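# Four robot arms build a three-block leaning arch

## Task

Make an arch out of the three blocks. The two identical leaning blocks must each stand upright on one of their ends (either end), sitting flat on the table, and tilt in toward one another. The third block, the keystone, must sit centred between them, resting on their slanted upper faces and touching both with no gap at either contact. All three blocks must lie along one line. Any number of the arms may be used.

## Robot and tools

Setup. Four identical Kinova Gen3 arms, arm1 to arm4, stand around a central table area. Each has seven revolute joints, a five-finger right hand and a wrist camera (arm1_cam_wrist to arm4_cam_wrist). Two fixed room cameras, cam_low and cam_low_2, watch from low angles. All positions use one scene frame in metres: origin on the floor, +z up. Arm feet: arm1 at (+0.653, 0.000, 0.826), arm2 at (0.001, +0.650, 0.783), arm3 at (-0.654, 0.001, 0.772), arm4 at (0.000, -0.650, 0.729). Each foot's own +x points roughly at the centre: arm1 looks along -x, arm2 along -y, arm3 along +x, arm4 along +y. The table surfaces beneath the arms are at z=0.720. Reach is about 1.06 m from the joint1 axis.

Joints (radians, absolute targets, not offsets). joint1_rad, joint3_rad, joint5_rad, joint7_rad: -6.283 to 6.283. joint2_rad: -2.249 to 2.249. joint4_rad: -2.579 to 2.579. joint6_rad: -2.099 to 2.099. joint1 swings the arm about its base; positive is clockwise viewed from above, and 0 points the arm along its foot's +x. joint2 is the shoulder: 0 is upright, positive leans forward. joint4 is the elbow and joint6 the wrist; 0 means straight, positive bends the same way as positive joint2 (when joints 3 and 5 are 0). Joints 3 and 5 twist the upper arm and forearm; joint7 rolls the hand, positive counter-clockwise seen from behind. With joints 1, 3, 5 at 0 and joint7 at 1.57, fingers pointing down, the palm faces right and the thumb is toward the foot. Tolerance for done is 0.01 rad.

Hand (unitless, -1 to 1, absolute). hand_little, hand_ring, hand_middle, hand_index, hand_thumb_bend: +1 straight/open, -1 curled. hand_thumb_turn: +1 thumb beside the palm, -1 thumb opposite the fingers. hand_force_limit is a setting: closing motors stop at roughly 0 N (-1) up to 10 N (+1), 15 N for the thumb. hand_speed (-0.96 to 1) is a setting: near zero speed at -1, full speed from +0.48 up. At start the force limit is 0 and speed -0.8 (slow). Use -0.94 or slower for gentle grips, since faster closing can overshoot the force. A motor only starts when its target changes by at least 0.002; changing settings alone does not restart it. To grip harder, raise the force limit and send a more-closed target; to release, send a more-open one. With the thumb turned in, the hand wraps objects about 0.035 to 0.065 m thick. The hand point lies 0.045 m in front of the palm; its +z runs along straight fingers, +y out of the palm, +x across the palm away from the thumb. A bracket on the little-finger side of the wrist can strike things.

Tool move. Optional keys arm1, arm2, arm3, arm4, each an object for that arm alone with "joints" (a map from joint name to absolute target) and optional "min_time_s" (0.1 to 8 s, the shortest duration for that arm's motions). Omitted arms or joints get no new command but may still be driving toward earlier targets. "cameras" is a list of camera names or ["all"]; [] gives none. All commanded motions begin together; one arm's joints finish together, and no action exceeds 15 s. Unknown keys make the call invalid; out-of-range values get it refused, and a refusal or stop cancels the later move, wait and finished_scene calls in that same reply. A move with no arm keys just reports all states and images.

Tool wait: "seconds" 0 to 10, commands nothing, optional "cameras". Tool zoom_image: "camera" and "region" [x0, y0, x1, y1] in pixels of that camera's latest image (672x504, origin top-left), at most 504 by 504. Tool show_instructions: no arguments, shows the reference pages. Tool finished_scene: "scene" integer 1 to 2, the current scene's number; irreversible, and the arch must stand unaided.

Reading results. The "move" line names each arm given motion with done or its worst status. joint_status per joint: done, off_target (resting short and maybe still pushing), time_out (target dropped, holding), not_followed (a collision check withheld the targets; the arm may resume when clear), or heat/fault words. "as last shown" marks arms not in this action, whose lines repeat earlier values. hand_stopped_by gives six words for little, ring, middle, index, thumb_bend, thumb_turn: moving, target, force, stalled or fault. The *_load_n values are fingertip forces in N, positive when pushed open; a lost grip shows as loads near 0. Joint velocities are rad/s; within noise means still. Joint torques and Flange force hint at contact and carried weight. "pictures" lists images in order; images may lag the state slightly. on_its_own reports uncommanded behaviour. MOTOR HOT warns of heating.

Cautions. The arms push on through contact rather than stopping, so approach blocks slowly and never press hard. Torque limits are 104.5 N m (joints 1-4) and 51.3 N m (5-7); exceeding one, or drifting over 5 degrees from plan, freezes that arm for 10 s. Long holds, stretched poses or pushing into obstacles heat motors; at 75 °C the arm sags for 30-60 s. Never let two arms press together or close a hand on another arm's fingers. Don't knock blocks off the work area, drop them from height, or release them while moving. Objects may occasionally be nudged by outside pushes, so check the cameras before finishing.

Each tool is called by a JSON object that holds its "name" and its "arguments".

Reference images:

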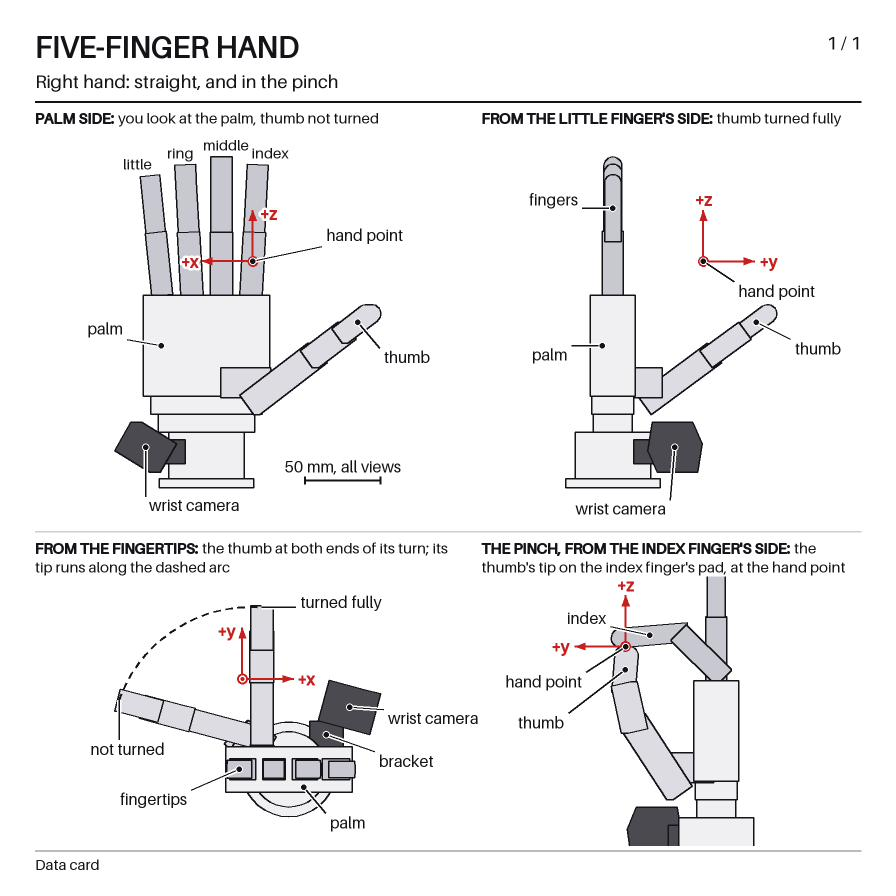

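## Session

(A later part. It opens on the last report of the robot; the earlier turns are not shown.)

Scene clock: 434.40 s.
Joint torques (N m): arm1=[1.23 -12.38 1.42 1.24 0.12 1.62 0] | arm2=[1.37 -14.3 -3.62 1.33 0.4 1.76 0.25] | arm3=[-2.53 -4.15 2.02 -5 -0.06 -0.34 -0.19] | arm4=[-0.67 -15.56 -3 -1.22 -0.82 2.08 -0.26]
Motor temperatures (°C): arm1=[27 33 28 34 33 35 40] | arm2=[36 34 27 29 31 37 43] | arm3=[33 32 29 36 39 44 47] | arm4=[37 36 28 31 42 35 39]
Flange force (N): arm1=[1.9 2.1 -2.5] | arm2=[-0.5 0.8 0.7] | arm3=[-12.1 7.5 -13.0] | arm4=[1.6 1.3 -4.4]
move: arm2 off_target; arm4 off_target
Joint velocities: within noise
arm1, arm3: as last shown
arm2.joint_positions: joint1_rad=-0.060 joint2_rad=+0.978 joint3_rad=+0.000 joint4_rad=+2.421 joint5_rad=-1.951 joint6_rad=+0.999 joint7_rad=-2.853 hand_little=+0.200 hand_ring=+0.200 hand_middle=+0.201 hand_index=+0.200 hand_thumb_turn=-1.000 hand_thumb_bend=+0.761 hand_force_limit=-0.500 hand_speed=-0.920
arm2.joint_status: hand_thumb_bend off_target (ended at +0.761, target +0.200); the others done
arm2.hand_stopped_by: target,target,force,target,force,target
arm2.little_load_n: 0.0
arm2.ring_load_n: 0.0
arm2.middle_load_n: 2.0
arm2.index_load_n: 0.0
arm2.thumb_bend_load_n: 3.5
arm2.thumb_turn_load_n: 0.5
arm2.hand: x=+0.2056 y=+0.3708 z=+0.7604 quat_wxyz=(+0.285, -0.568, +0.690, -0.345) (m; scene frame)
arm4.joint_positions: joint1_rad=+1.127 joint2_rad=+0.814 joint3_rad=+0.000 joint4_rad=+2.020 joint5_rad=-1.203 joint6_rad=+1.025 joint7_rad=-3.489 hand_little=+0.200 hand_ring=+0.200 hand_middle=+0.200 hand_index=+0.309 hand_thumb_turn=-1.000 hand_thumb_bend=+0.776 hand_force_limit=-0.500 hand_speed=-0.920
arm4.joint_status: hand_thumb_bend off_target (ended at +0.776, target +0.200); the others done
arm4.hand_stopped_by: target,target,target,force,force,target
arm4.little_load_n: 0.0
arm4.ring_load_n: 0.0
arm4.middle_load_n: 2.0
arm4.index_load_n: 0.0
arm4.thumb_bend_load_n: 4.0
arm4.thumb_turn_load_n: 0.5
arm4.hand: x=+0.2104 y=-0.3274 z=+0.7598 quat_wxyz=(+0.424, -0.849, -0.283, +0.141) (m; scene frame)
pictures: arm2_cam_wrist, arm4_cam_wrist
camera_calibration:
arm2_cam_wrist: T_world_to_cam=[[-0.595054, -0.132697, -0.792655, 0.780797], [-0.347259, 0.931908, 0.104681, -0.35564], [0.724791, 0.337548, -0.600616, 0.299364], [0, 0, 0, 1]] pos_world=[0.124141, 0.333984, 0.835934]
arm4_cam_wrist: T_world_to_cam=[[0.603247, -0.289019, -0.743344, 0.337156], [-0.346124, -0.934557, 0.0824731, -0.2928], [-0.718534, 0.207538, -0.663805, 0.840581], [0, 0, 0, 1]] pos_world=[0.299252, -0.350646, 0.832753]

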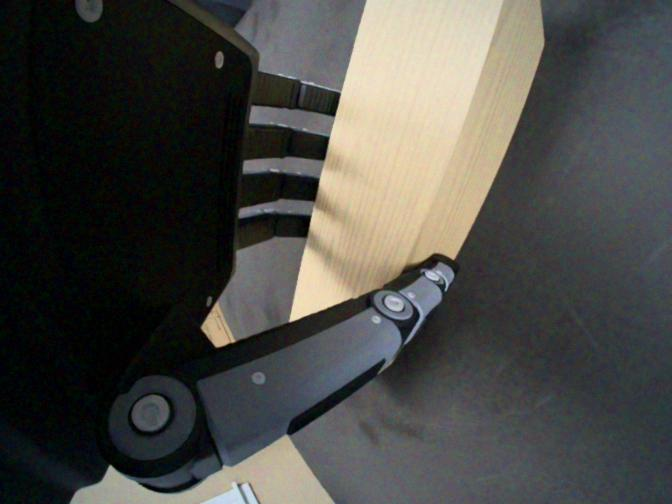

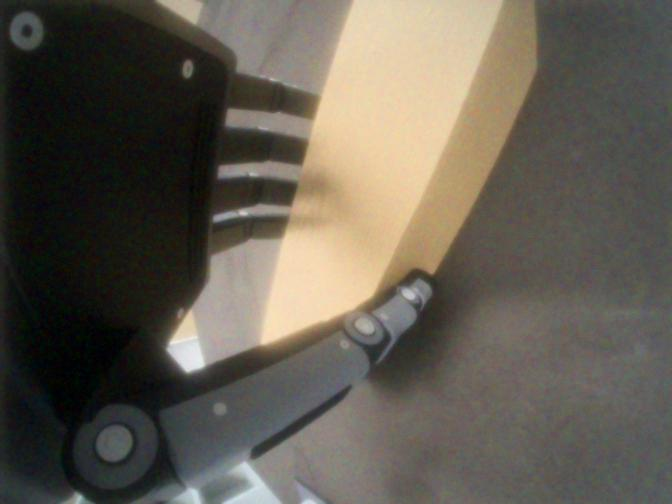

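{"name": "move", "arguments": {"arm4": {"joints": {"hand_index": 0.0, "hand_ring": 0.0, "hand_little": 0.0, "hand_force_limit": -0.6, "hand_speed": -0.94}}, "arm2": {"joints": {"hand_index": 0.0, "hand_ring": 0.0, "hand_little": 0.0, "hand_force_limit": -0.6, "hand_speed": -0.94}}, "cameras": []}}

{"name": "move", "arguments": {"arm4": {"joints": {"hand_thumb_bend": 0.1, "hand_middle": 0.0, "hand_force_limit": 0.0, "hand_speed": -0.94}}, "arm2": {"joints": {"hand_thumb_bend": 0.1, "hand_middle": 0.0, "hand_force_limit": 0.0, "hand_speed": -0.94}}, "cameras": ["arm2_cam_wrist", "arm4_cam_wrist"]}}

Scene clock: 442.27 s.
Joint torques (N m): arm1=[1.23 -12.43 1.45 1.27 0.15 1.66 -0.02] | arm2=[1.47 -14.49 -3.68 1.63 0.5 1.85 0.25] | arm3=[-2.53 -4.13 1.94 -4.99 -0.03 -0.33 -0.2] | arm4=[-0.06 -16.06 -2.52 -1.49 -0.76 2.01 -0.21]
Motor temperatures (°C): arm1=[27 33 28 34 33 35 40] | arm2=[36 34 27 29 31 37 43] | arm3=[33 32 29 36 39 44 47] | arm4=[37 36 28 31 42 35 39]
Flange force (N): arm1=[1.8 2.3 -2.5] | arm2=[0.0 1.2 1.8] | arm3=[-12.1 7.2 -13.1] | arm4=[1.6 1.3 -2.4]
move: arm2 off_target; arm4 off_target
Joint velocities: within noise
arm1, arm3: as last shown
arm1.index_load_n: 0.5
arm2.joint_positions: joint1_rad=-0.060 joint2_rad=+0.978 joint3_rad=+0.000 joint4_rad=+2.421 joint5_rad=-1.951 joint6_rad=+0.999 joint7_rad=-2.853 hand_little=+0.162 hand_ring=+0.190 hand_middle=+0.201 hand_index=+0.190 hand_thumb_turn=-1.000 hand_thumb_bend=+0.761 hand_force_limit=-0.600 hand_speed=-0.940
arm2.joint_status: hand_little off_target (ended at +0.162, target +0.000); hand_ring off_target (ended at +0.190, target +0.000); hand_index off_target (ended at +0.190, target +0.000); the others done
arm2.hand_stopped_by: force,force,force,force,force,target
arm2.little_load_n: 3.0
arm2.ring_load_n: 0.5
arm2.middle_load_n: 0.0
arm2.index_load_n: 2.0
arm2.thumb_bend_load_n: 5.0
arm2.thumb_turn_load_n: 2.0
arm2.hand: x=+0.2056 y=+0.3708 z=+0.7604 quat_wxyz=(+0.285, -0.568, +0.690, -0.345) (m; scene frame)
arm4.joint_positions: joint1_rad=+1.127 joint2_rad=+0.814 joint3_rad=+0.000 joint4_rad=+2.020 joint5_rad=-1.203 joint6_rad=+1.025 joint7_rad=-3.489 hand_little=+0.156 hand_ring=+0.184 hand_middle=+0.200 hand_index=+0.197 hand_thumb_turn=-1.000 hand_thumb_bend=+0.776 hand_force_limit=-0.600 hand_speed=-0.940
arm4.joint_status: hand_little off_target (ended at +0.156, target +0.000); hand_ring off_target (ended at +0.184, target +0.000); hand_index off_target (ended at +0.197, target +0.000); the others done
arm4.hand_stopped_by: force,force,target,force,force,target
arm4.little_load_n: 2.0
arm4.ring_load_n: 1.5
arm4.middle_load_n: 1.0
arm4.index_load_n: 2.0
arm4.thumb_bend_load_n: 4.5
arm4.thumb_turn_load_n: 2.5
arm4.hand: x=+0.2104 y=-0.3274 z=+0.7598 quat_wxyz=(+0.424, -0.849, -0.283, +0.141) (m; scene frame)
pictures: none
No camera images: "cameras" was empty.

Scene clock: 443.23 s.
Joint torques (N m): arm1=[1.29 -12.44 1.44 1.23 0.15 1.61 0] | arm2=[1.78 -14.41 -3.17 1.51 0.39 1.63 0.32] | arm3=[-2.52 -4.11 1.94 -4.97 -0.06 -0.33 -0.24] | arm4=[-0.31 -15.98 -2.78 -1.43 -0.83 2.13 -0.25]
Motor temperatures (°C): arm1=[27 33 28 34 33 35 40] | arm2=[36 34 27 29 31 37 43] | arm3=[33 32 29 36 39 44 47] | arm4=[37 36 28 31 42 35 39]
Flange force (N): arm1=[2.0 2.3 -2.6] | arm2=[-0.3 0.1 2.3] | arm3=[-12.1 7.0 -13.1] | arm4=[1.5 1.6 -3.1]
move: arm2 off_target; arm4 off_target
Joint velocities: within noise
arm1, arm3: as last shown
arm1.index_load_n: 0.0
arm2.joint_positions: joint1_rad=-0.060 joint2_rad=+0.978 joint3_rad=+0.000 joint4_rad=+2.421 joint5_rad=-1.951 joint6_rad=+0.999 joint7_rad=-2.853 hand_little=+0.162 hand_ring=+0.190 hand_middle=+0.187 hand_index=+0.190 hand_thumb_turn=-1.000 hand_thumb_bend=+0.758 hand_force_limit=+0.000 hand_speed=-0.940
arm2.joint_status: hand_middle off_target (ended at +0.187, target +0.000); hand_thumb_bend off_target (ended at +0.758, target +0.100); the others done
arm2.hand_stopped_by: force,force,force,force,force,target
arm2.little_load_n: 1.5
arm2.ring_load_n: 0.0
arm2.middle_load_n: 6.5
arm2.index_load_n: 1.0
arm2.thumb_bend_load_n: 7.0
arm2.thumb_turn_load_n: 2.0
arm2.hand: x=+0.2056 y=+0.3708 z=+0.7604 quat_wxyz=(+0.285, -0.568, +0.690, -0.345) (m; scene frame)
arm4.joint_positions: joint1_rad=+1.127 joint2_rad=+0.814 joint3_rad=+0.000 joint4_rad=+2.020 joint5_rad=-1.203 joint6_rad=+1.025 joint7_rad=-3.489 hand_little=+0.156 hand_ring=+0.184 hand_middle=+0.191 hand_index=+0.197 hand_thumb_turn=-1.000 hand_thumb_bend=+0.770 hand_force_limit=+0.000 hand_speed=-0.940
arm4.joint_status: hand_middle off_target (ended at +0.191, target +0.000); hand_thumb_bend off_target (ended at +0.770, target +0.100); the others done
arm4.hand_stopped_by: force,force,force,force,force,target
arm4.little_load_n: 1.0
arm4.ring_load_n: 0.5
arm4.middle_load_n: 5.0
arm4.index_load_n: 1.0
arm4.thumb_bend_load_n: 7.5
arm4.thumb_turn_load_n: 3.0
arm4.hand: x=+0.2104 y=-0.3274 z=+0.7598 quat_wxyz=(+0.424, -0.849, -0.283, +0.141) (m; scene frame)
pictures: arm2_cam_wrist, arm4_cam_wrist
camera_calibration:
arm2_cam_wrist: T_world_to_cam=[[-0.595054, -0.132697, -0.792655, 0.780797], [-0.347259, 0.931908, 0.104681, -0.35564], [0.724791, 0.337548, -0.600616, 0.299364], [0, 0, 0, 1]] pos_world=[0.124141, 0.333984, 0.835934]
arm4_cam_wrist: T_world_to_cam=[[0.603247, -0.289019, -0.743344, 0.337185], [-0.346124, -0.934557, 0.0824731, -0.292706], [-0.718534, 0.207538, -0.663805, 0.84056], [0, 0, 0, 1]] pos_world=[0.299252, -0.350546, 0.832753]

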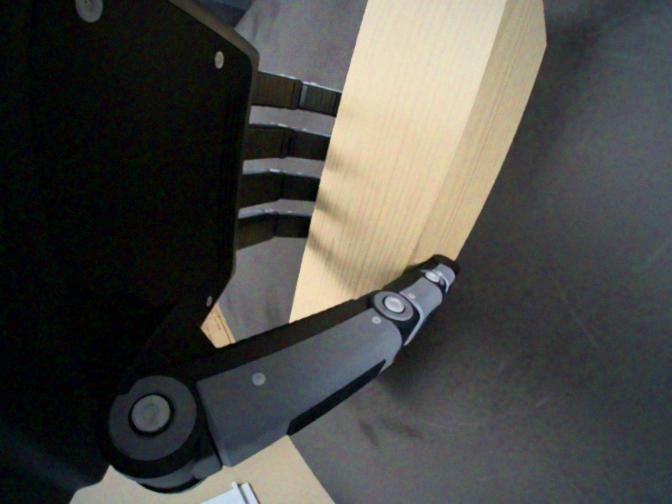

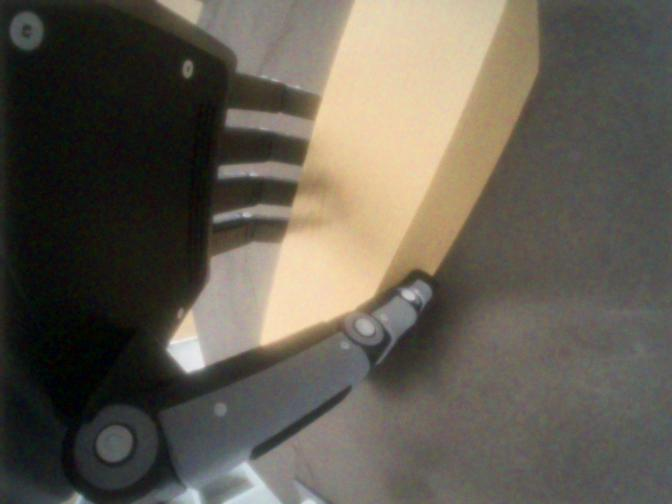

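{"name": "zoom_image", "arguments": {"camera": "arm2_cam_wrist", "region": [260, 0, 560, 340]}}

{"name": "zoom_image", "arguments": {"camera": "arm4_cam_wrist", "region": [240, 0, 560, 360]}}

Scaled by 1.482 from the camera's 672x504 image, which has a finer 960x720 frame.

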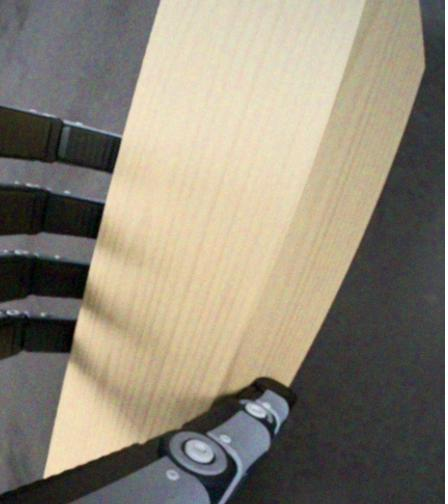

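Scaled by 1.400 from the camera's 672x504 image, which has a finer 960x720 frame.

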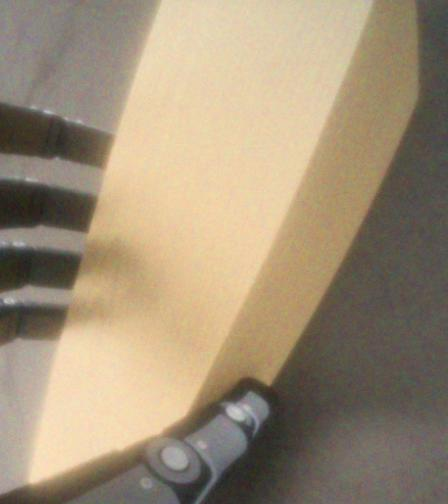

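{"name": "move", "arguments": {"arm4": {"joints": {"joint1_rad": 1.1723, "joint2_rad": 0.43, "joint4_rad": 2.05, "joint5_rad": -1.0535, "joint6_rad": 1.1423, "joint7_rad": -3.7181}, "min_time_s": 4}, "arm2": {"joints": {"joint1_rad": -0.037, "joint2_rad": 0.5, "joint4_rad": 2.3637, "joint5_rad": -1.6344, "joint6_rad": 0.9054, "joint7_rad": -3.3462}, "min_time_s": 4}, "cameras": ["arm2_cam_wrist", "arm4_cam_wrist"]}}

Scene clock: 540.47 s.
Joint torques (N m): arm1=[1.24 -12.4 1.39 1.29 0.11 1.64 0] | arm2=[1.54 -13.24 -3.19 -3.82 -0.88 2.34 0.26] | arm3=[-2.46 -4.05 1.94 -4.98 -0.07 -0.33 -0.22] | arm4=[-0.18 -13.51 -2.27 -4.39 -1.77 2.08 -0.29]
Motor temperatures (°C): arm1=[27 33 28 34 33 35 40] | arm2=[36 34 27 28 31 37 43] | arm3=[33 32 29 36 39 44 47] | arm4=[37 38 28 31 42 35 39]
Flange force (N): arm1=[1.8 2.2 -2.4] | arm2=[-0.2 2.3 2.0] | arm3=[-11.9 7.1 -13.0] | arm4=[1.0 3.2 -1.3]
move: arm2 done; arm4 done
Joint velocities: within noise
arm1: as last shown
arm1.thumb_turn_load_n: 0.5
arm2.joint_positions: joint1_rad=-0.037 joint2_rad=+0.500 joint3_rad=+0.000 joint4_rad=+2.364 joint5_rad=-1.634 joint6_rad=+0.905 joint7_rad=-3.346 hand_little=+0.162 hand_ring=+0.190 hand_middle=+0.187 hand_index=+0.190 hand_thumb_turn=-1.000 hand_thumb_bend=+0.758 hand_force_limit=+0.000 hand_speed=-0.940
arm2.joint_status: all done
arm2.hand_stopped_by: force,force,force,force,force,target
arm2.little_load_n: 1.0
arm2.ring_load_n: 0.0
arm2.middle_load_n: 6.0
arm2.index_load_n: 0.5
arm2.thumb_bend_load_n: 7.5
arm2.thumb_turn_load_n: 2.0
arm2.hand: x=+0.1989 y=+0.3242 z=+0.8994 quat_wxyz=(+0.249, -0.586, +0.667, -0.387) (m; scene frame)
arm3.joint_positions: joint1_rad=-0.140 joint2_rad=-0.393 joint3_rad=-0.104 joint4_rad=+1.449 joint5_rad=-0.074 joint6_rad=+1.974 joint7_rad=-1.652 hand_little=+1.000 hand_ring=+1.000 hand_middle=+1.000 hand_index=+1.000 hand_thumb_turn=+1.000 hand_thumb_bend=+1.000 hand_force_limit=+0.000 hand_speed=-0.800
arm3.joint_status: not commanded
arm3.hand_stopped_by: target,target,target,target,target,target
arm3.little_load_n: 0.0
arm3.ring_load_n: 0.0
arm3.middle_load_n: 0.0
arm3.index_load_n: 0.0
arm3.thumb_bend_load_n: 0.0
arm3.thumb_turn_load_n: 0.0
arm3.hand: x=-0.4935 y=+0.1051 z=+1.2855 quat_wxyz=(-0.051, +0.099, -0.993, -0.024) (m; scene frame)
arm4.joint_positions: joint1_rad=+1.172 joint2_rad=+0.430 joint3_rad=+0.000 joint4_rad=+2.050 joint5_rad=-1.054 joint6_rad=+1.142 joint7_rad=-3.718 hand_little=+0.156 hand_ring=+0.184 hand_middle=+0.191 hand_index=+0.197 hand_thumb_turn=-1.000 hand_thumb_bend=+0.770 hand_force_limit=+0.000 hand_speed=-0.940
arm4.joint_status: all done
arm4.hand_stopped_by: force,force,force,force,force,target
arm4.little_load_n: 1.5
arm4.ring_load_n: 1.0
arm4.middle_load_n: 5.0
arm4.index_load_n: 1.0
arm4.thumb_bend_load_n: 7.5
arm4.thumb_turn_load_n: 2.5
arm4.hand: x=+0.2138 y=-0.3434 z=+0.8974 quat_wxyz=(+0.429, -0.844, -0.310, +0.088) (m; scene frame)
pictures: arm2_cam_wrist, arm4_cam_wrist
camera_calibration:
arm2_cam_wrist: T_world_to_cam=[[-0.595035, -0.231065, -0.769768, 0.892113], [-0.349271, 0.936954, -0.011261, -0.226044], [0.723839, 0.262157, -0.638225, 0.461916], [0, 0, 0, 1]] pos_world=[0.117535, 0.296834, 0.97898]
arm4_cam_wrist: T_world_to_cam=[[0.682535, -0.25219, -0.685964, 0.377017], [-0.348587, -0.937274, -0.00226246, -0.242185], [-0.642365, 0.240663, -0.727632, 0.989993], [0, 0, 0, 1]] pos_world=[0.294187, -0.370168, 0.978422]

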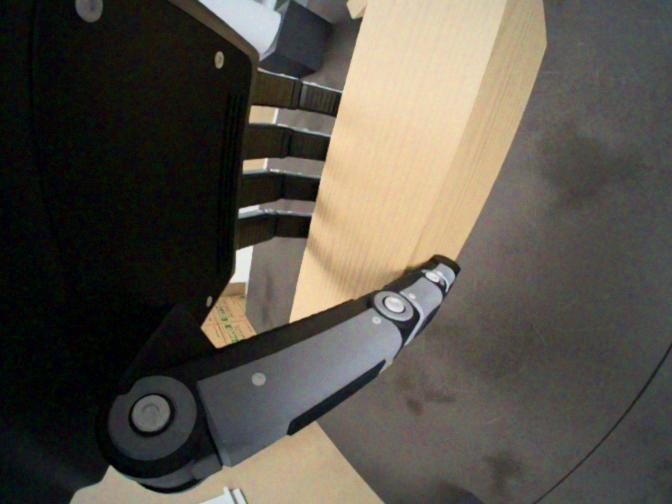

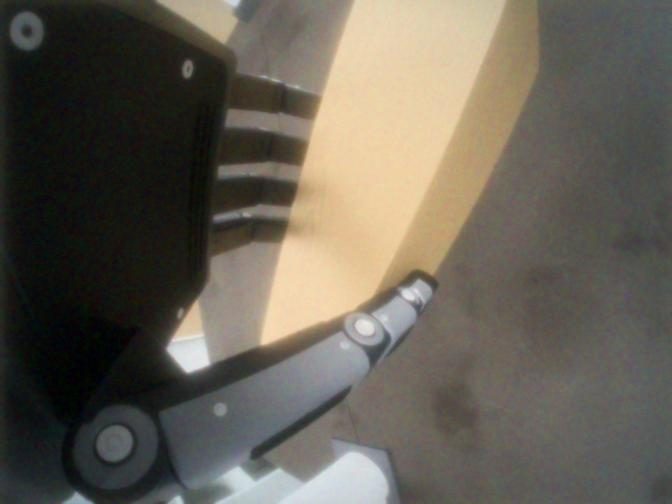

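{"name": "move", "arguments": {"arm4": {"joints": {"joint1_rad": 0.5941, "joint2_rad": 0.787, "joint4_rad": 2.1359, "joint5_rad": -1.5992, "joint6_rad": 1.3725, "joint7_rad": -1.9422}, "min_time_s": 6}, "arm2": {"joints": {"joint1_rad": 0.5234, "joint2_rad": 0.957, "joint4_rad": 2.0746, "joint5_rad": -1.6225, "joint6_rad": 1.3579, "joint7_rad": -1.851}, "min_time_s": 6}, "cameras": ["arm2_cam_wrist", "arm4_cam_wrist", "arm1_cam_wrist", "arm3_cam_wrist", "cam_low", "cam_low_2"]}}

Scene clock: 550.30 s.
Joint torques (N m): arm1=[1.3 -12.4 1.44 1.27 0.13 1.58 -0.02] | arm2=[1.51 -18.7 -4.57 -2.02 -0.51 3.22 0.63] | arm3=[-2.47 -4.13 1.97 -4.99 -0.04 -0.33 -0.22] | arm4=[-0.3 -16.86 -3.6 -1.65 -0.88 3.52 0.06]
Motor temperatures (°C): arm1=[27 33 28 34 33 35 40] | arm2=[36 34 27 28 31 37 43] | arm3=[33 32 29 36 39 44 47] | arm4=[37 38 28 30 42 35 39]
Flange force (N): arm1=[1.8 2.2 -2.8] | arm2=[-3.8 1.2 1.0] | arm3=[-12.1 7.2 -13.0] | arm4=[-2.7 2.5 -2.1]
move: arm2 done; arm4 done
Joint velocities: within noise
arm1.joint_positions: joint1_rad=-1.291 joint2_rad=+0.797 joint3_rad=+0.000 joint4_rad=+2.365 joint5_rad=+0.925 joint6_rad=+0.929 joint7_rad=-3.162 hand_little=+1.000 hand_ring=+1.000 hand_middle=+1.000 hand_index=+1.000 hand_thumb_turn=-1.000 hand_thumb_bend=+1.000 hand_force_limit=+0.000 hand_speed=-0.500
arm1.joint_status: not commanded
arm1.hand_stopped_by: target,target,target,target,target,target
arm1.little_load_n: 0.0
arm1.ring_load_n: 0.0
arm1.middle_load_n: 0.0
arm1.index_load_n: 0.0
arm1.thumb_bend_load_n: 0.0
arm1.thumb_turn_load_n: 0.0
arm1.hand: x=+0.3863 y=-0.1065 z=+0.8520 quat_wxyz=(-0.427, +0.853, +0.267, -0.134) (m; scene frame)
arm2.joint_positions: joint1_rad=+0.523 joint2_rad=+0.957 joint3_rad=+0.000 joint4_rad=+2.075 joint5_rad=-1.623 joint6_rad=+1.358 joint7_rad=-1.851 hand_little=+0.162 hand_ring=+0.190 hand_middle=+0.187 hand_index=+0.190 hand_thumb_turn=-1.000 hand_thumb_bend=+0.758 hand_force_limit=+0.000 hand_speed=-0.940
arm2.joint_status: all done
arm2.hand_stopped_by: force,force,force,force,force,target
arm2.little_load_n: 0.0
arm2.ring_load_n: 0.0
arm2.middle_load_n: 6.0
arm2.index_load_n: 1.0
arm2.thumb_bend_load_n: 7.0
arm2.thumb_turn_load_n: 3.0
arm2.hand: x=-0.0070 y=+0.1178 z=+0.8975 quat_wxyz=(-0.150, -0.713, +0.301, -0.615) (m; scene frame)
arm3: as last shown
arm4.joint_positions: joint1_rad=+0.594 joint2_rad=+0.787 joint3_rad=+0.000 joint4_rad=+2.136 joint5_rad=-1.599 joint6_rad=+1.373 joint7_rad=-1.942 hand_little=+0.156 hand_ring=+0.184 hand_middle=+0.192 hand_index=+0.197 hand_thumb_turn=-1.000 hand_thumb_bend=+0.770 hand_force_limit=+0.000 hand_speed=-0.940
arm4.joint_status: all done
arm4.hand_stopped_by: force,force,force,force,force,target
arm4.little_load_n: 0.5
arm4.ring_load_n: 0.5
arm4.middle_load_n: 5.5
arm4.index_load_n: 1.5
arm4.thumb_bend_load_n: 7.0
arm4.thumb_turn_load_n: 4.0
arm4.hand: x=+0.0021 y=-0.1234 z=+0.8961 quat_wxyz=(+0.615, -0.301, -0.713, -0.150) (m; scene frame)
pictures: arm1_cam_wrist, arm2_cam_wrist, arm3_cam_wrist, arm4_cam_wrist, cam_low, cam_low_2
camera_calibration:
arm1_cam_wrist: T_world_to_cam=[[0.503009, -0.340341, -0.79445, 0.445442], [-0.411006, -0.902809, 0.126532, -0.0367218], [-0.7603, 0.262877, -0.594003, 0.939169], [0, 0, 0, 1]] pos_world=[0.474896, -0.128437, 0.916397]
arm2_cam_wrist: T_world_to_cam=[[-0.557901, -0.826164, 0.0787305, 0.0293981], [-0.568137, 0.311053, -0.761884, 0.641205], [0.604952, -0.469786, -0.642911, 0.753357], [0, 0, 0, 1]] pos_world=[-0.0750514, 0.178755, 0.970551]
arm4_cam_wrist: T_world_to_cam=[[0.586234, 0.79502, 0.155795, -0.0488896], [0.589425, -0.286627, -0.755264, 0.643285], [-0.555795, 0.534591, -0.636635, 0.754723], [0, 0, 0, 1]] pos_world=[0.0689639, -0.180217, 0.97395]

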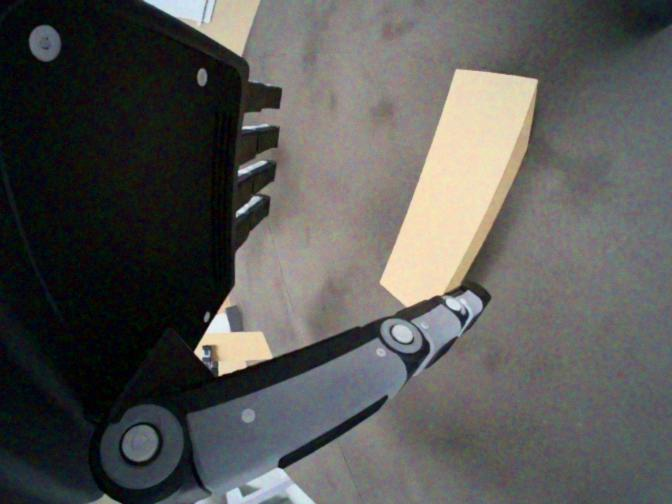

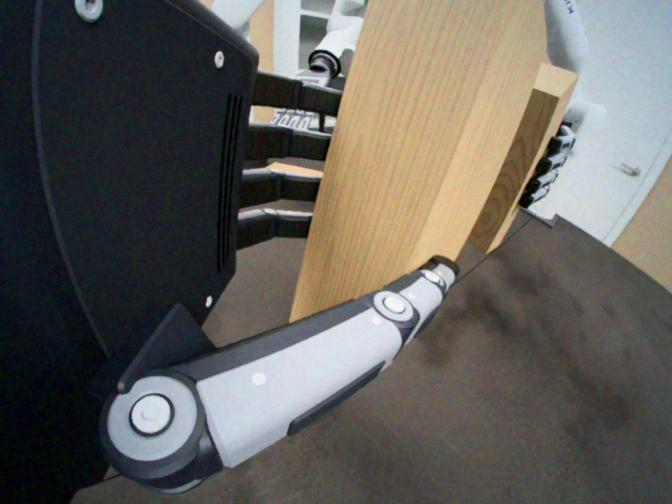

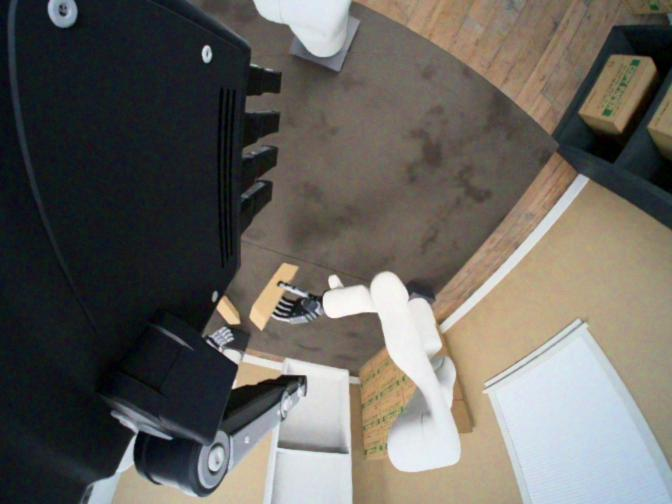

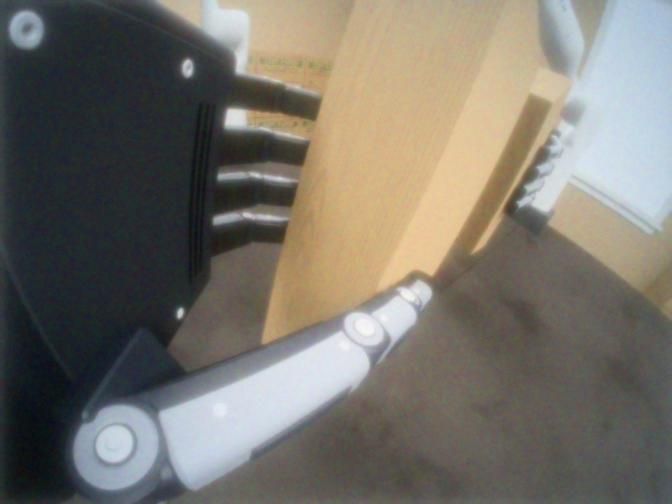

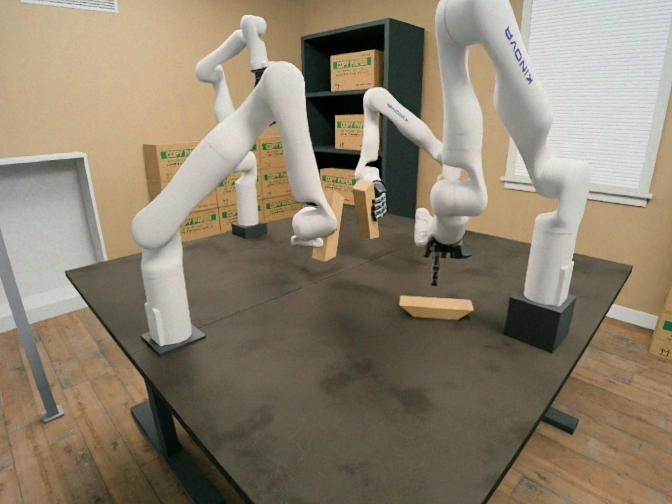

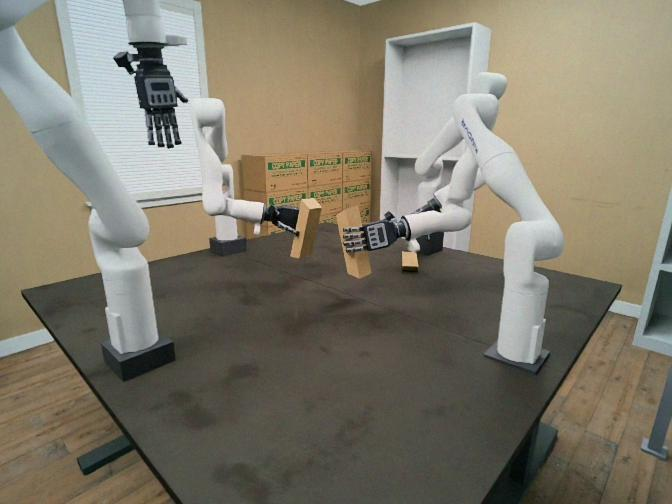

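{"name": "move", "arguments": {"arm4": {"joints": {"joint2_rad": 0.907}, "min_time_s": 2.5}, "arm2": {"joints": {"joint2_rad": 1.0775}, "min_time_s": 2.5}, "cameras": ["arm2_cam_wrist", "arm4_cam_wrist", "cam_low", "cam_low_2"]}}

{"name": "zoom_image", "arguments": {"camera": "cam_low_2", "region": [240, 180, 420, 320]}}

{"name": "zoom_image", "arguments": {"camera": "cam_low", "region": [260, 160, 440, 300]}}

Scene clock: 556.67 s.
Joint torques (N m): arm1=[1.2 -12.36 1.51 1.23 0.15 1.62 0.01] | arm2=[1.46 -18.8 -4.82 -0.76 -0.08 3.25 0.6] | arm3=[-2.44 -4.07 1.97 -5.04 -0.03 -0.36 -0.18] | arm4=[-0.27 -17.25 -3.84 -0.52 -0.47 3.6 0.05]
Motor temperatures (°C): arm1=[27 33 28 34 33 35 40] | arm2=[36 34 27 28 31 37 43] | arm3=[33 32 29 36 39 44 47] | arm4=[37 38 28 30 42 35 39]
Flange force (N): arm1=[1.9 2.1 -2.7] | arm2=[-3.8 1.9 0.7] | arm3=[-11.9 7.3 -12.9] | arm4=[-2.5 2.7 -2.1]
move: arm2 done; arm4 done
Joint velocities: within noise
arm1, arm3: as last shown
arm2.joint_positions: joint1_rad=+0.523 joint2_rad=+1.077 joint3_rad=+0.000 joint4_rad=+2.075 joint5_rad=-1.623 joint6_rad=+1.358 joint7_rad=-1.851 hand_little=+0.162 hand_ring=+0.190 hand_middle=+0.187 hand_index=+0.190 hand_thumb_turn=-1.000 hand_thumb_bend=+0.758 hand_force_limit=+0.000 hand_speed=-0.940
arm2.joint_status: all done
arm2.hand_stopped_by: force,force,force,force,force,target
arm2.little_load_n: 0.5
arm2.ring_load_n: 0.0
arm2.middle_load_n: 6.0
arm2.index_load_n: 1.0
arm2.thumb_bend_load_n: 7.0
arm2.thumb_turn_load_n: 3.5
arm2.hand: x=+0.0061 y=+0.1380 z=+0.8439 quat_wxyz=(-0.103, -0.699, +0.337, -0.622) (m; scene frame)
arm3.ring_load_n: 0.5
arm4.joint_positions: joint1_rad=+0.594 joint2_rad=+0.907 joint3_rad=+0.000 joint4_rad=+2.136 joint5_rad=-1.599 joint6_rad=+1.373 joint7_rad=-1.942 hand_little=+0.156 hand_ring=+0.184 hand_middle=+0.192 hand_index=+0.197 hand_thumb_turn=-1.000 hand_thumb_bend=+0.770 hand_force_limit=+0.000 hand_speed=-0.940
arm4.joint_status: all done
arm4.hand_stopped_by: force,force,force,force,force,target
arm4.little_load_n: 0.5
arm4.ring_load_n: 0.5
arm4.middle_load_n: 5.0
arm4.index_load_n: 1.5
arm4.thumb_bend_load_n: 7.5
arm4.thumb_turn_load_n: 3.5
arm4.hand: x=-0.0064 y=-0.1379 z=+0.8441 quat_wxyz=(+0.622, -0.337, -0.699, -0.104) (m; scene frame)
pictures: arm2_cam_wrist, arm4_cam_wrist, cam_low, cam_low_2
camera_calibration:
arm2_cam_wrist: T_world_to_cam=[[-0.55848, -0.828475, -0.0415737, 0.15932], [-0.519424, 0.388343, -0.761176, 0.590032], [0.64676, -0.403507, -0.647212, 0.714641], [0, 0, 0, 1]] pos_world=[-0.0667473, 0.191221, 0.918266]
arm4_cam_wrist: T_world_to_cam=[[0.593587, 0.803932, 0.0367058, 0.0776209], [0.539992, -0.364057, -0.758862, 0.596979], [-0.596711, 0.470271, -0.650217, 0.726894], [0, 0, 0, 1]] pos_world=[0.0653068, -0.186905, 0.922814]

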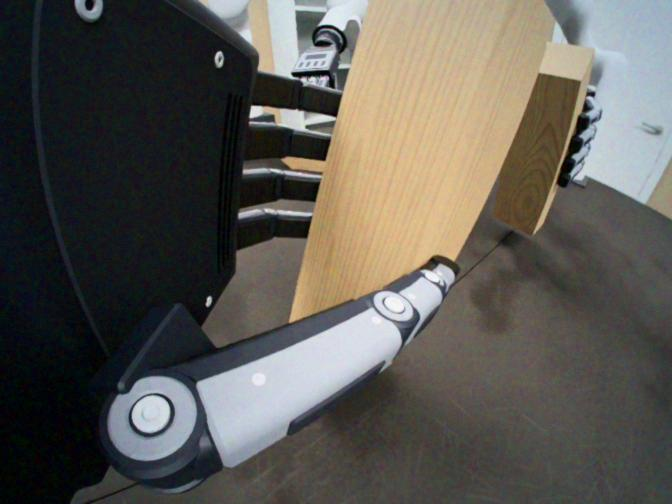

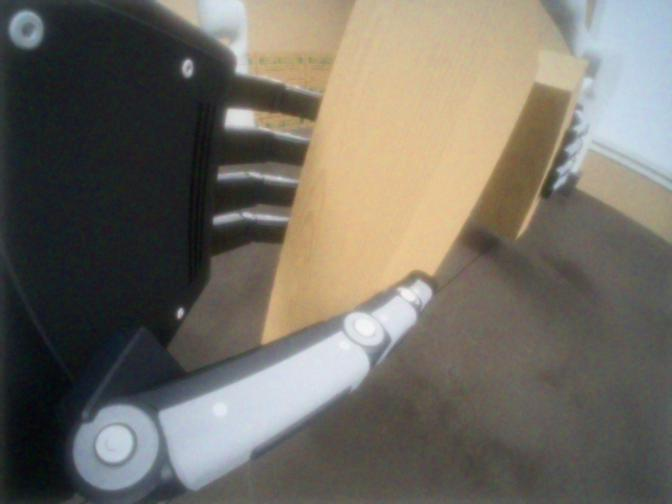

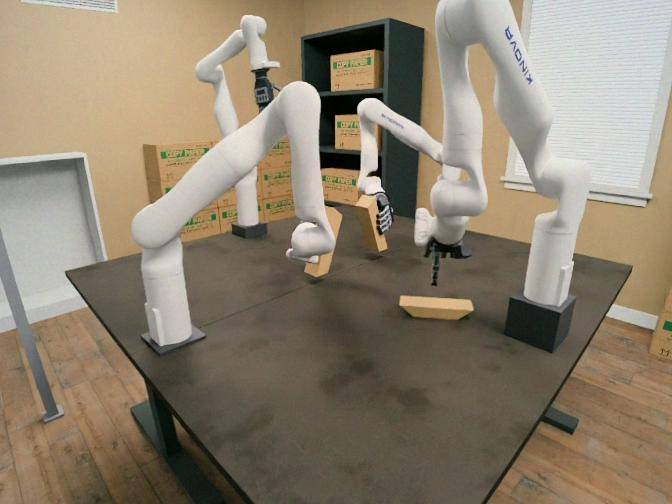

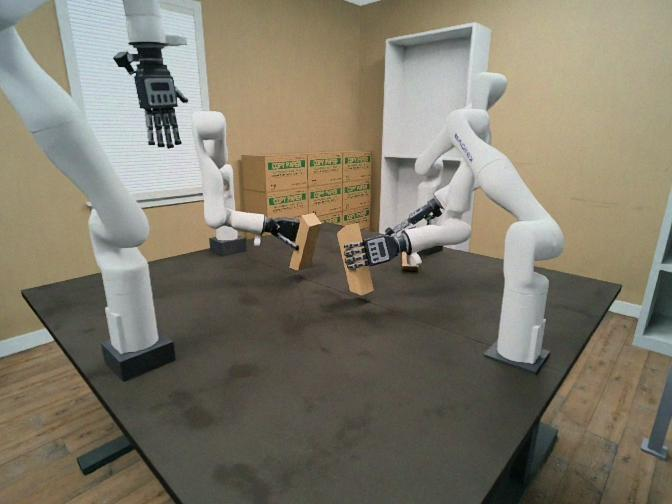

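Scaled by 2.800.

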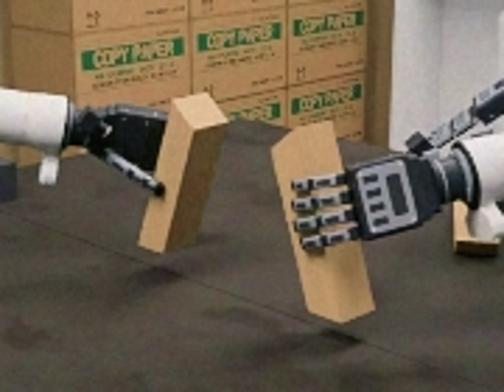

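Scaled by 2.800.

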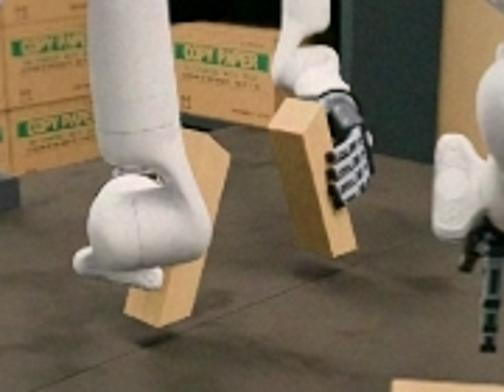

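{"name": "zoom_image", "arguments": {"camera": "arm2_cam_wrist", "region": [430, 0, 630, 260]}}

{"name": "zoom_image", "arguments": {"camera": "arm4_cam_wrist", "region": [430, 0, 630, 260]}}

Scaled by 1.938 from the camera's 672x504 image, which has a finer 960x720 frame.

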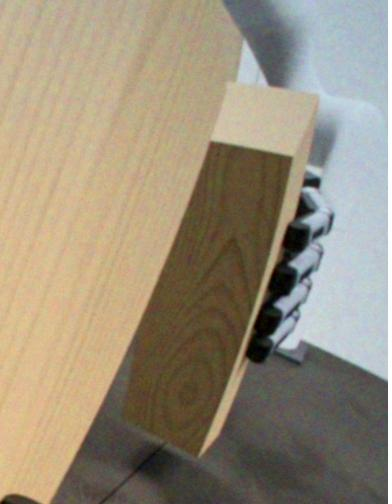

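Scaled by 1.938 from the camera's 672x504 image, which has a finer 960x720 frame.

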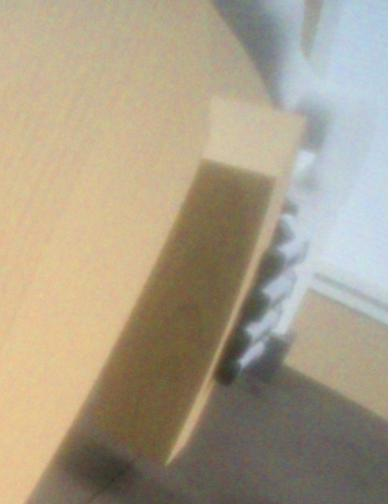

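{"name": "move", "arguments": {"arm4": {"joints": {"joint1_rad": 0.5901, "joint2_rad": 0.9901, "joint4_rad": 2.1120, "joint5_rad": -1.6151, "joint6_rad": 1.3744, "joint7_rad": -1.8820}, "min_time_s": 2.5}, "arm2": {"joints": {"joint1_rad": 0.5212, "joint2_rad": 1.1558, "joint4_rad": 2.0379, "joint5_rad": -1.6335, "joint6_rad": 1.3603, "joint7_rad": -1.8084}, "min_time_s": 2.5}, "cameras": ["arm2_cam_wrist", "arm4_cam_wrist", "cam_low", "cam_low_2"]}}

{"name": "zoom_image", "arguments": {"camera": "cam_low_2", "region": [270, 190, 400, 310]}}

{"name": "zoom_image", "arguments": {"camera": "cam_low", "region": [280, 180, 410, 300]}}

Scene clock: 610.83 s.
Joint torques (N m): arm1=[1.25 -12.4 1.44 1.25 0.13 1.59 -0.01] | arm2=[1.47 -19.16 -4.9 -0.32 0.07 3.23 0.62] | arm3=[-2.5 -4.14 2.06 -5 -0.06 -0.35 -0.18] | arm4=[-0.29 -17.68 -3.99 -0.02 -0.24 3.59 0.05]
Motor temperatures (°C): arm1=[27 33 28 34 33 35 40] | arm2=[36 34 27 28 31 37 43] | arm3=[33 32 29 36 39 44 47] | arm4=[36 38 28 30 41 35 39]
Flange force (N): arm1=[1.8 2.1 -2.6] | arm2=[-3.9 2.1 0.7] | arm3=[-12.1 7.6 -13.1] | arm4=[-2.6 2.7 -2.2]
move: arm2 done; arm4 done
Joint velocities: within noise
arm1, arm3: as last shown
arm2.joint_positions: joint1_rad=+0.521 joint2_rad=+1.156 joint3_rad=+0.000 joint4_rad=+2.038 joint5_rad=-1.634 joint6_rad=+1.360 joint7_rad=-1.808 hand_little=+0.162 hand_ring=+0.190 hand_middle=+0.187 hand_index=+0.190 hand_thumb_turn=-1.000 hand_thumb_bend=+0.758 hand_force_limit=+0.000 hand_speed=-0.940
arm2.joint_status: all done
arm2.hand_stopped_by: force,force,force,force,force,target
arm2.little_load_n: 0.5
arm2.ring_load_n: 0.0
arm2.middle_load_n: 6.5
arm2.index_load_n: 1.0
arm2.thumb_bend_load_n: 7.0
arm2.thumb_turn_load_n: 3.0
arm2.hand: x=+0.0061 y=+0.1361 z=+0.8147 quat_wxyz=(-0.103, -0.699, +0.337, -0.622) (m; scene frame)
arm3.ring_load_n: 0.0
arm4.joint_positions: joint1_rad=+0.590 joint2_rad=+0.990 joint3_rad=+0.000 joint4_rad=+2.112 joint5_rad=-1.615 joint6_rad=+1.374 joint7_rad=-1.882 hand_little=+0.156 hand_ring=+0.184 hand_middle=+0.192 hand_index=+0.197 hand_thumb_turn=-1.000 hand_thumb_bend=+0.770 hand_force_limit=+0.000 hand_speed=-0.940
arm4.joint_status: all done
arm4.hand_stopped_by: force,force,force,force,force,target
arm4.little_load_n: 0.5
arm4.ring_load_n: 0.5
arm4.middle_load_n: 5.0
arm4.index_load_n: 1.5
arm4.thumb_bend_load_n: 7.0
arm4.thumb_turn_load_n: 3.5
arm4.hand: x=-0.0066 y=-0.1360 z=+0.8144 quat_wxyz=(+0.622, -0.337, -0.699, -0.104) (m; scene frame)
pictures: arm2_cam_wrist, arm4_cam_wrist, cam_low, cam_low_2
camera_calibration:
arm2_cam_wrist: T_world_to_cam=[[-0.558355, -0.828562, -0.041521, 0.156509], [-0.519528, 0.388245, -0.761155, 0.568537], [0.646784, -0.403424, -0.64724, 0.694987], [0, 0, 0, 1]] pos_world=[-0.0667478, 0.18932, 0.889066]
arm4_cam_wrist: T_world_to_cam=[[0.593628, 0.803909, 0.0365614, 0.0773652], [0.539876, -0.364144, -0.758902, 0.575214], [-0.596775, 0.470244, -0.650177, 0.706594], [0, 0, 0, 1]] pos_world=[0.0652066, -0.185005, 0.893114]

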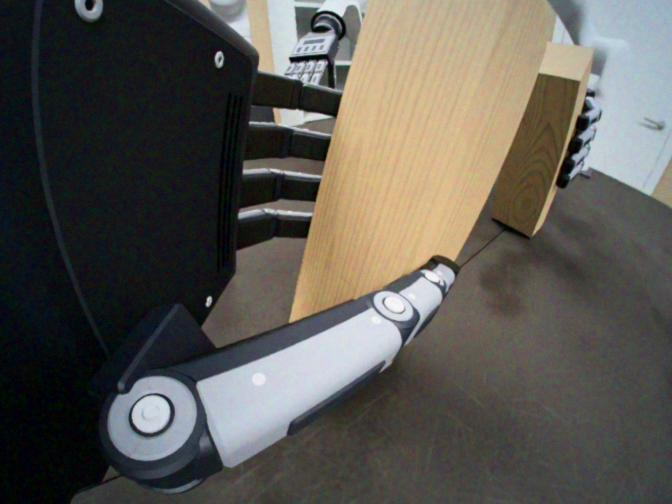

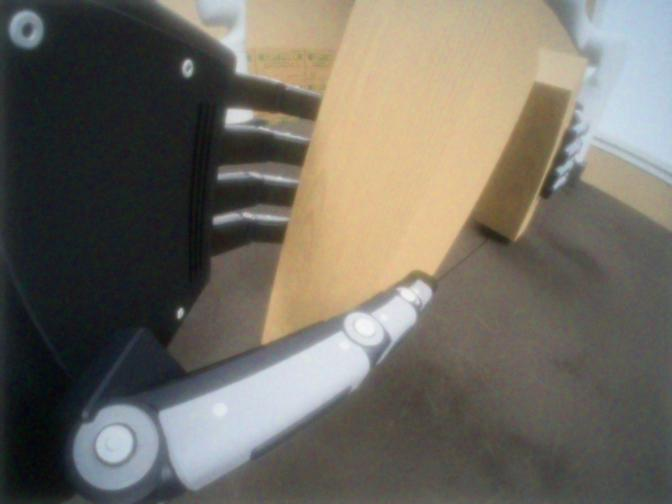

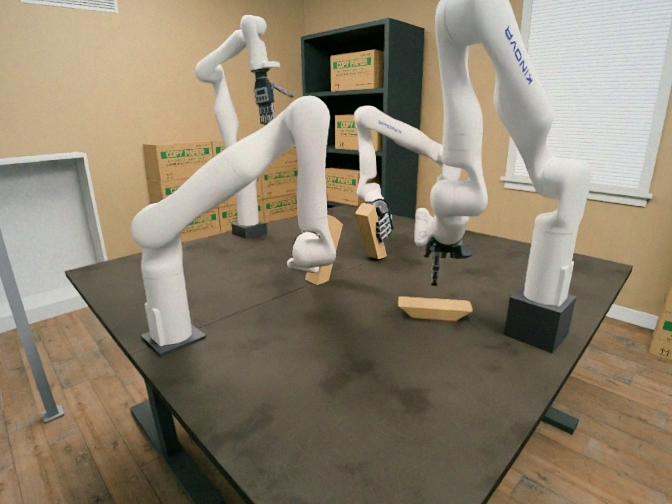

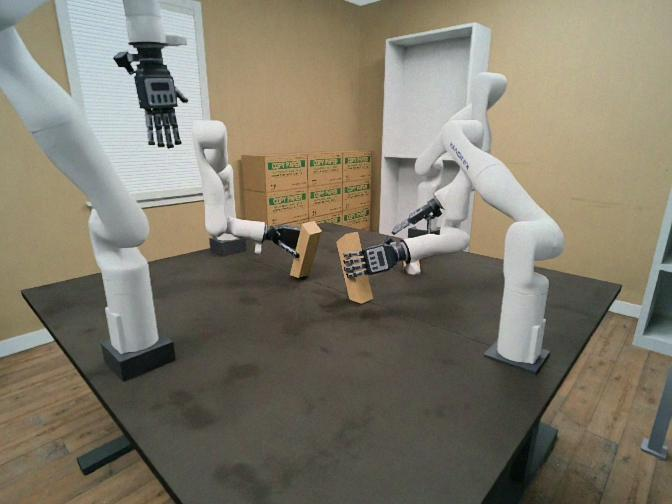

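Scaled by 3.877.

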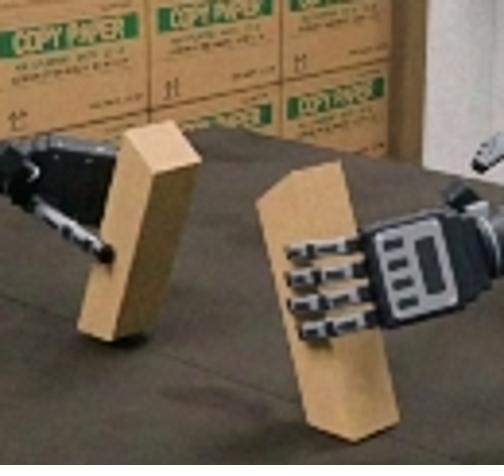

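Scaled by 3.877.

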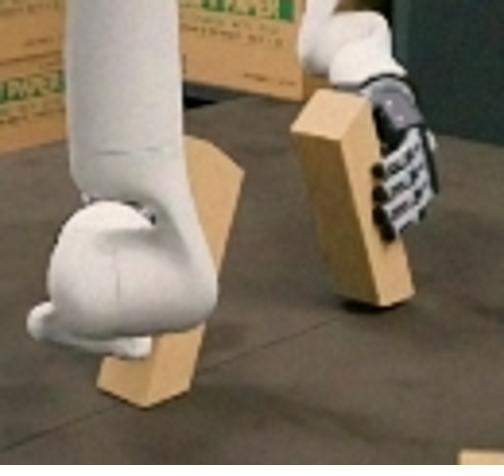

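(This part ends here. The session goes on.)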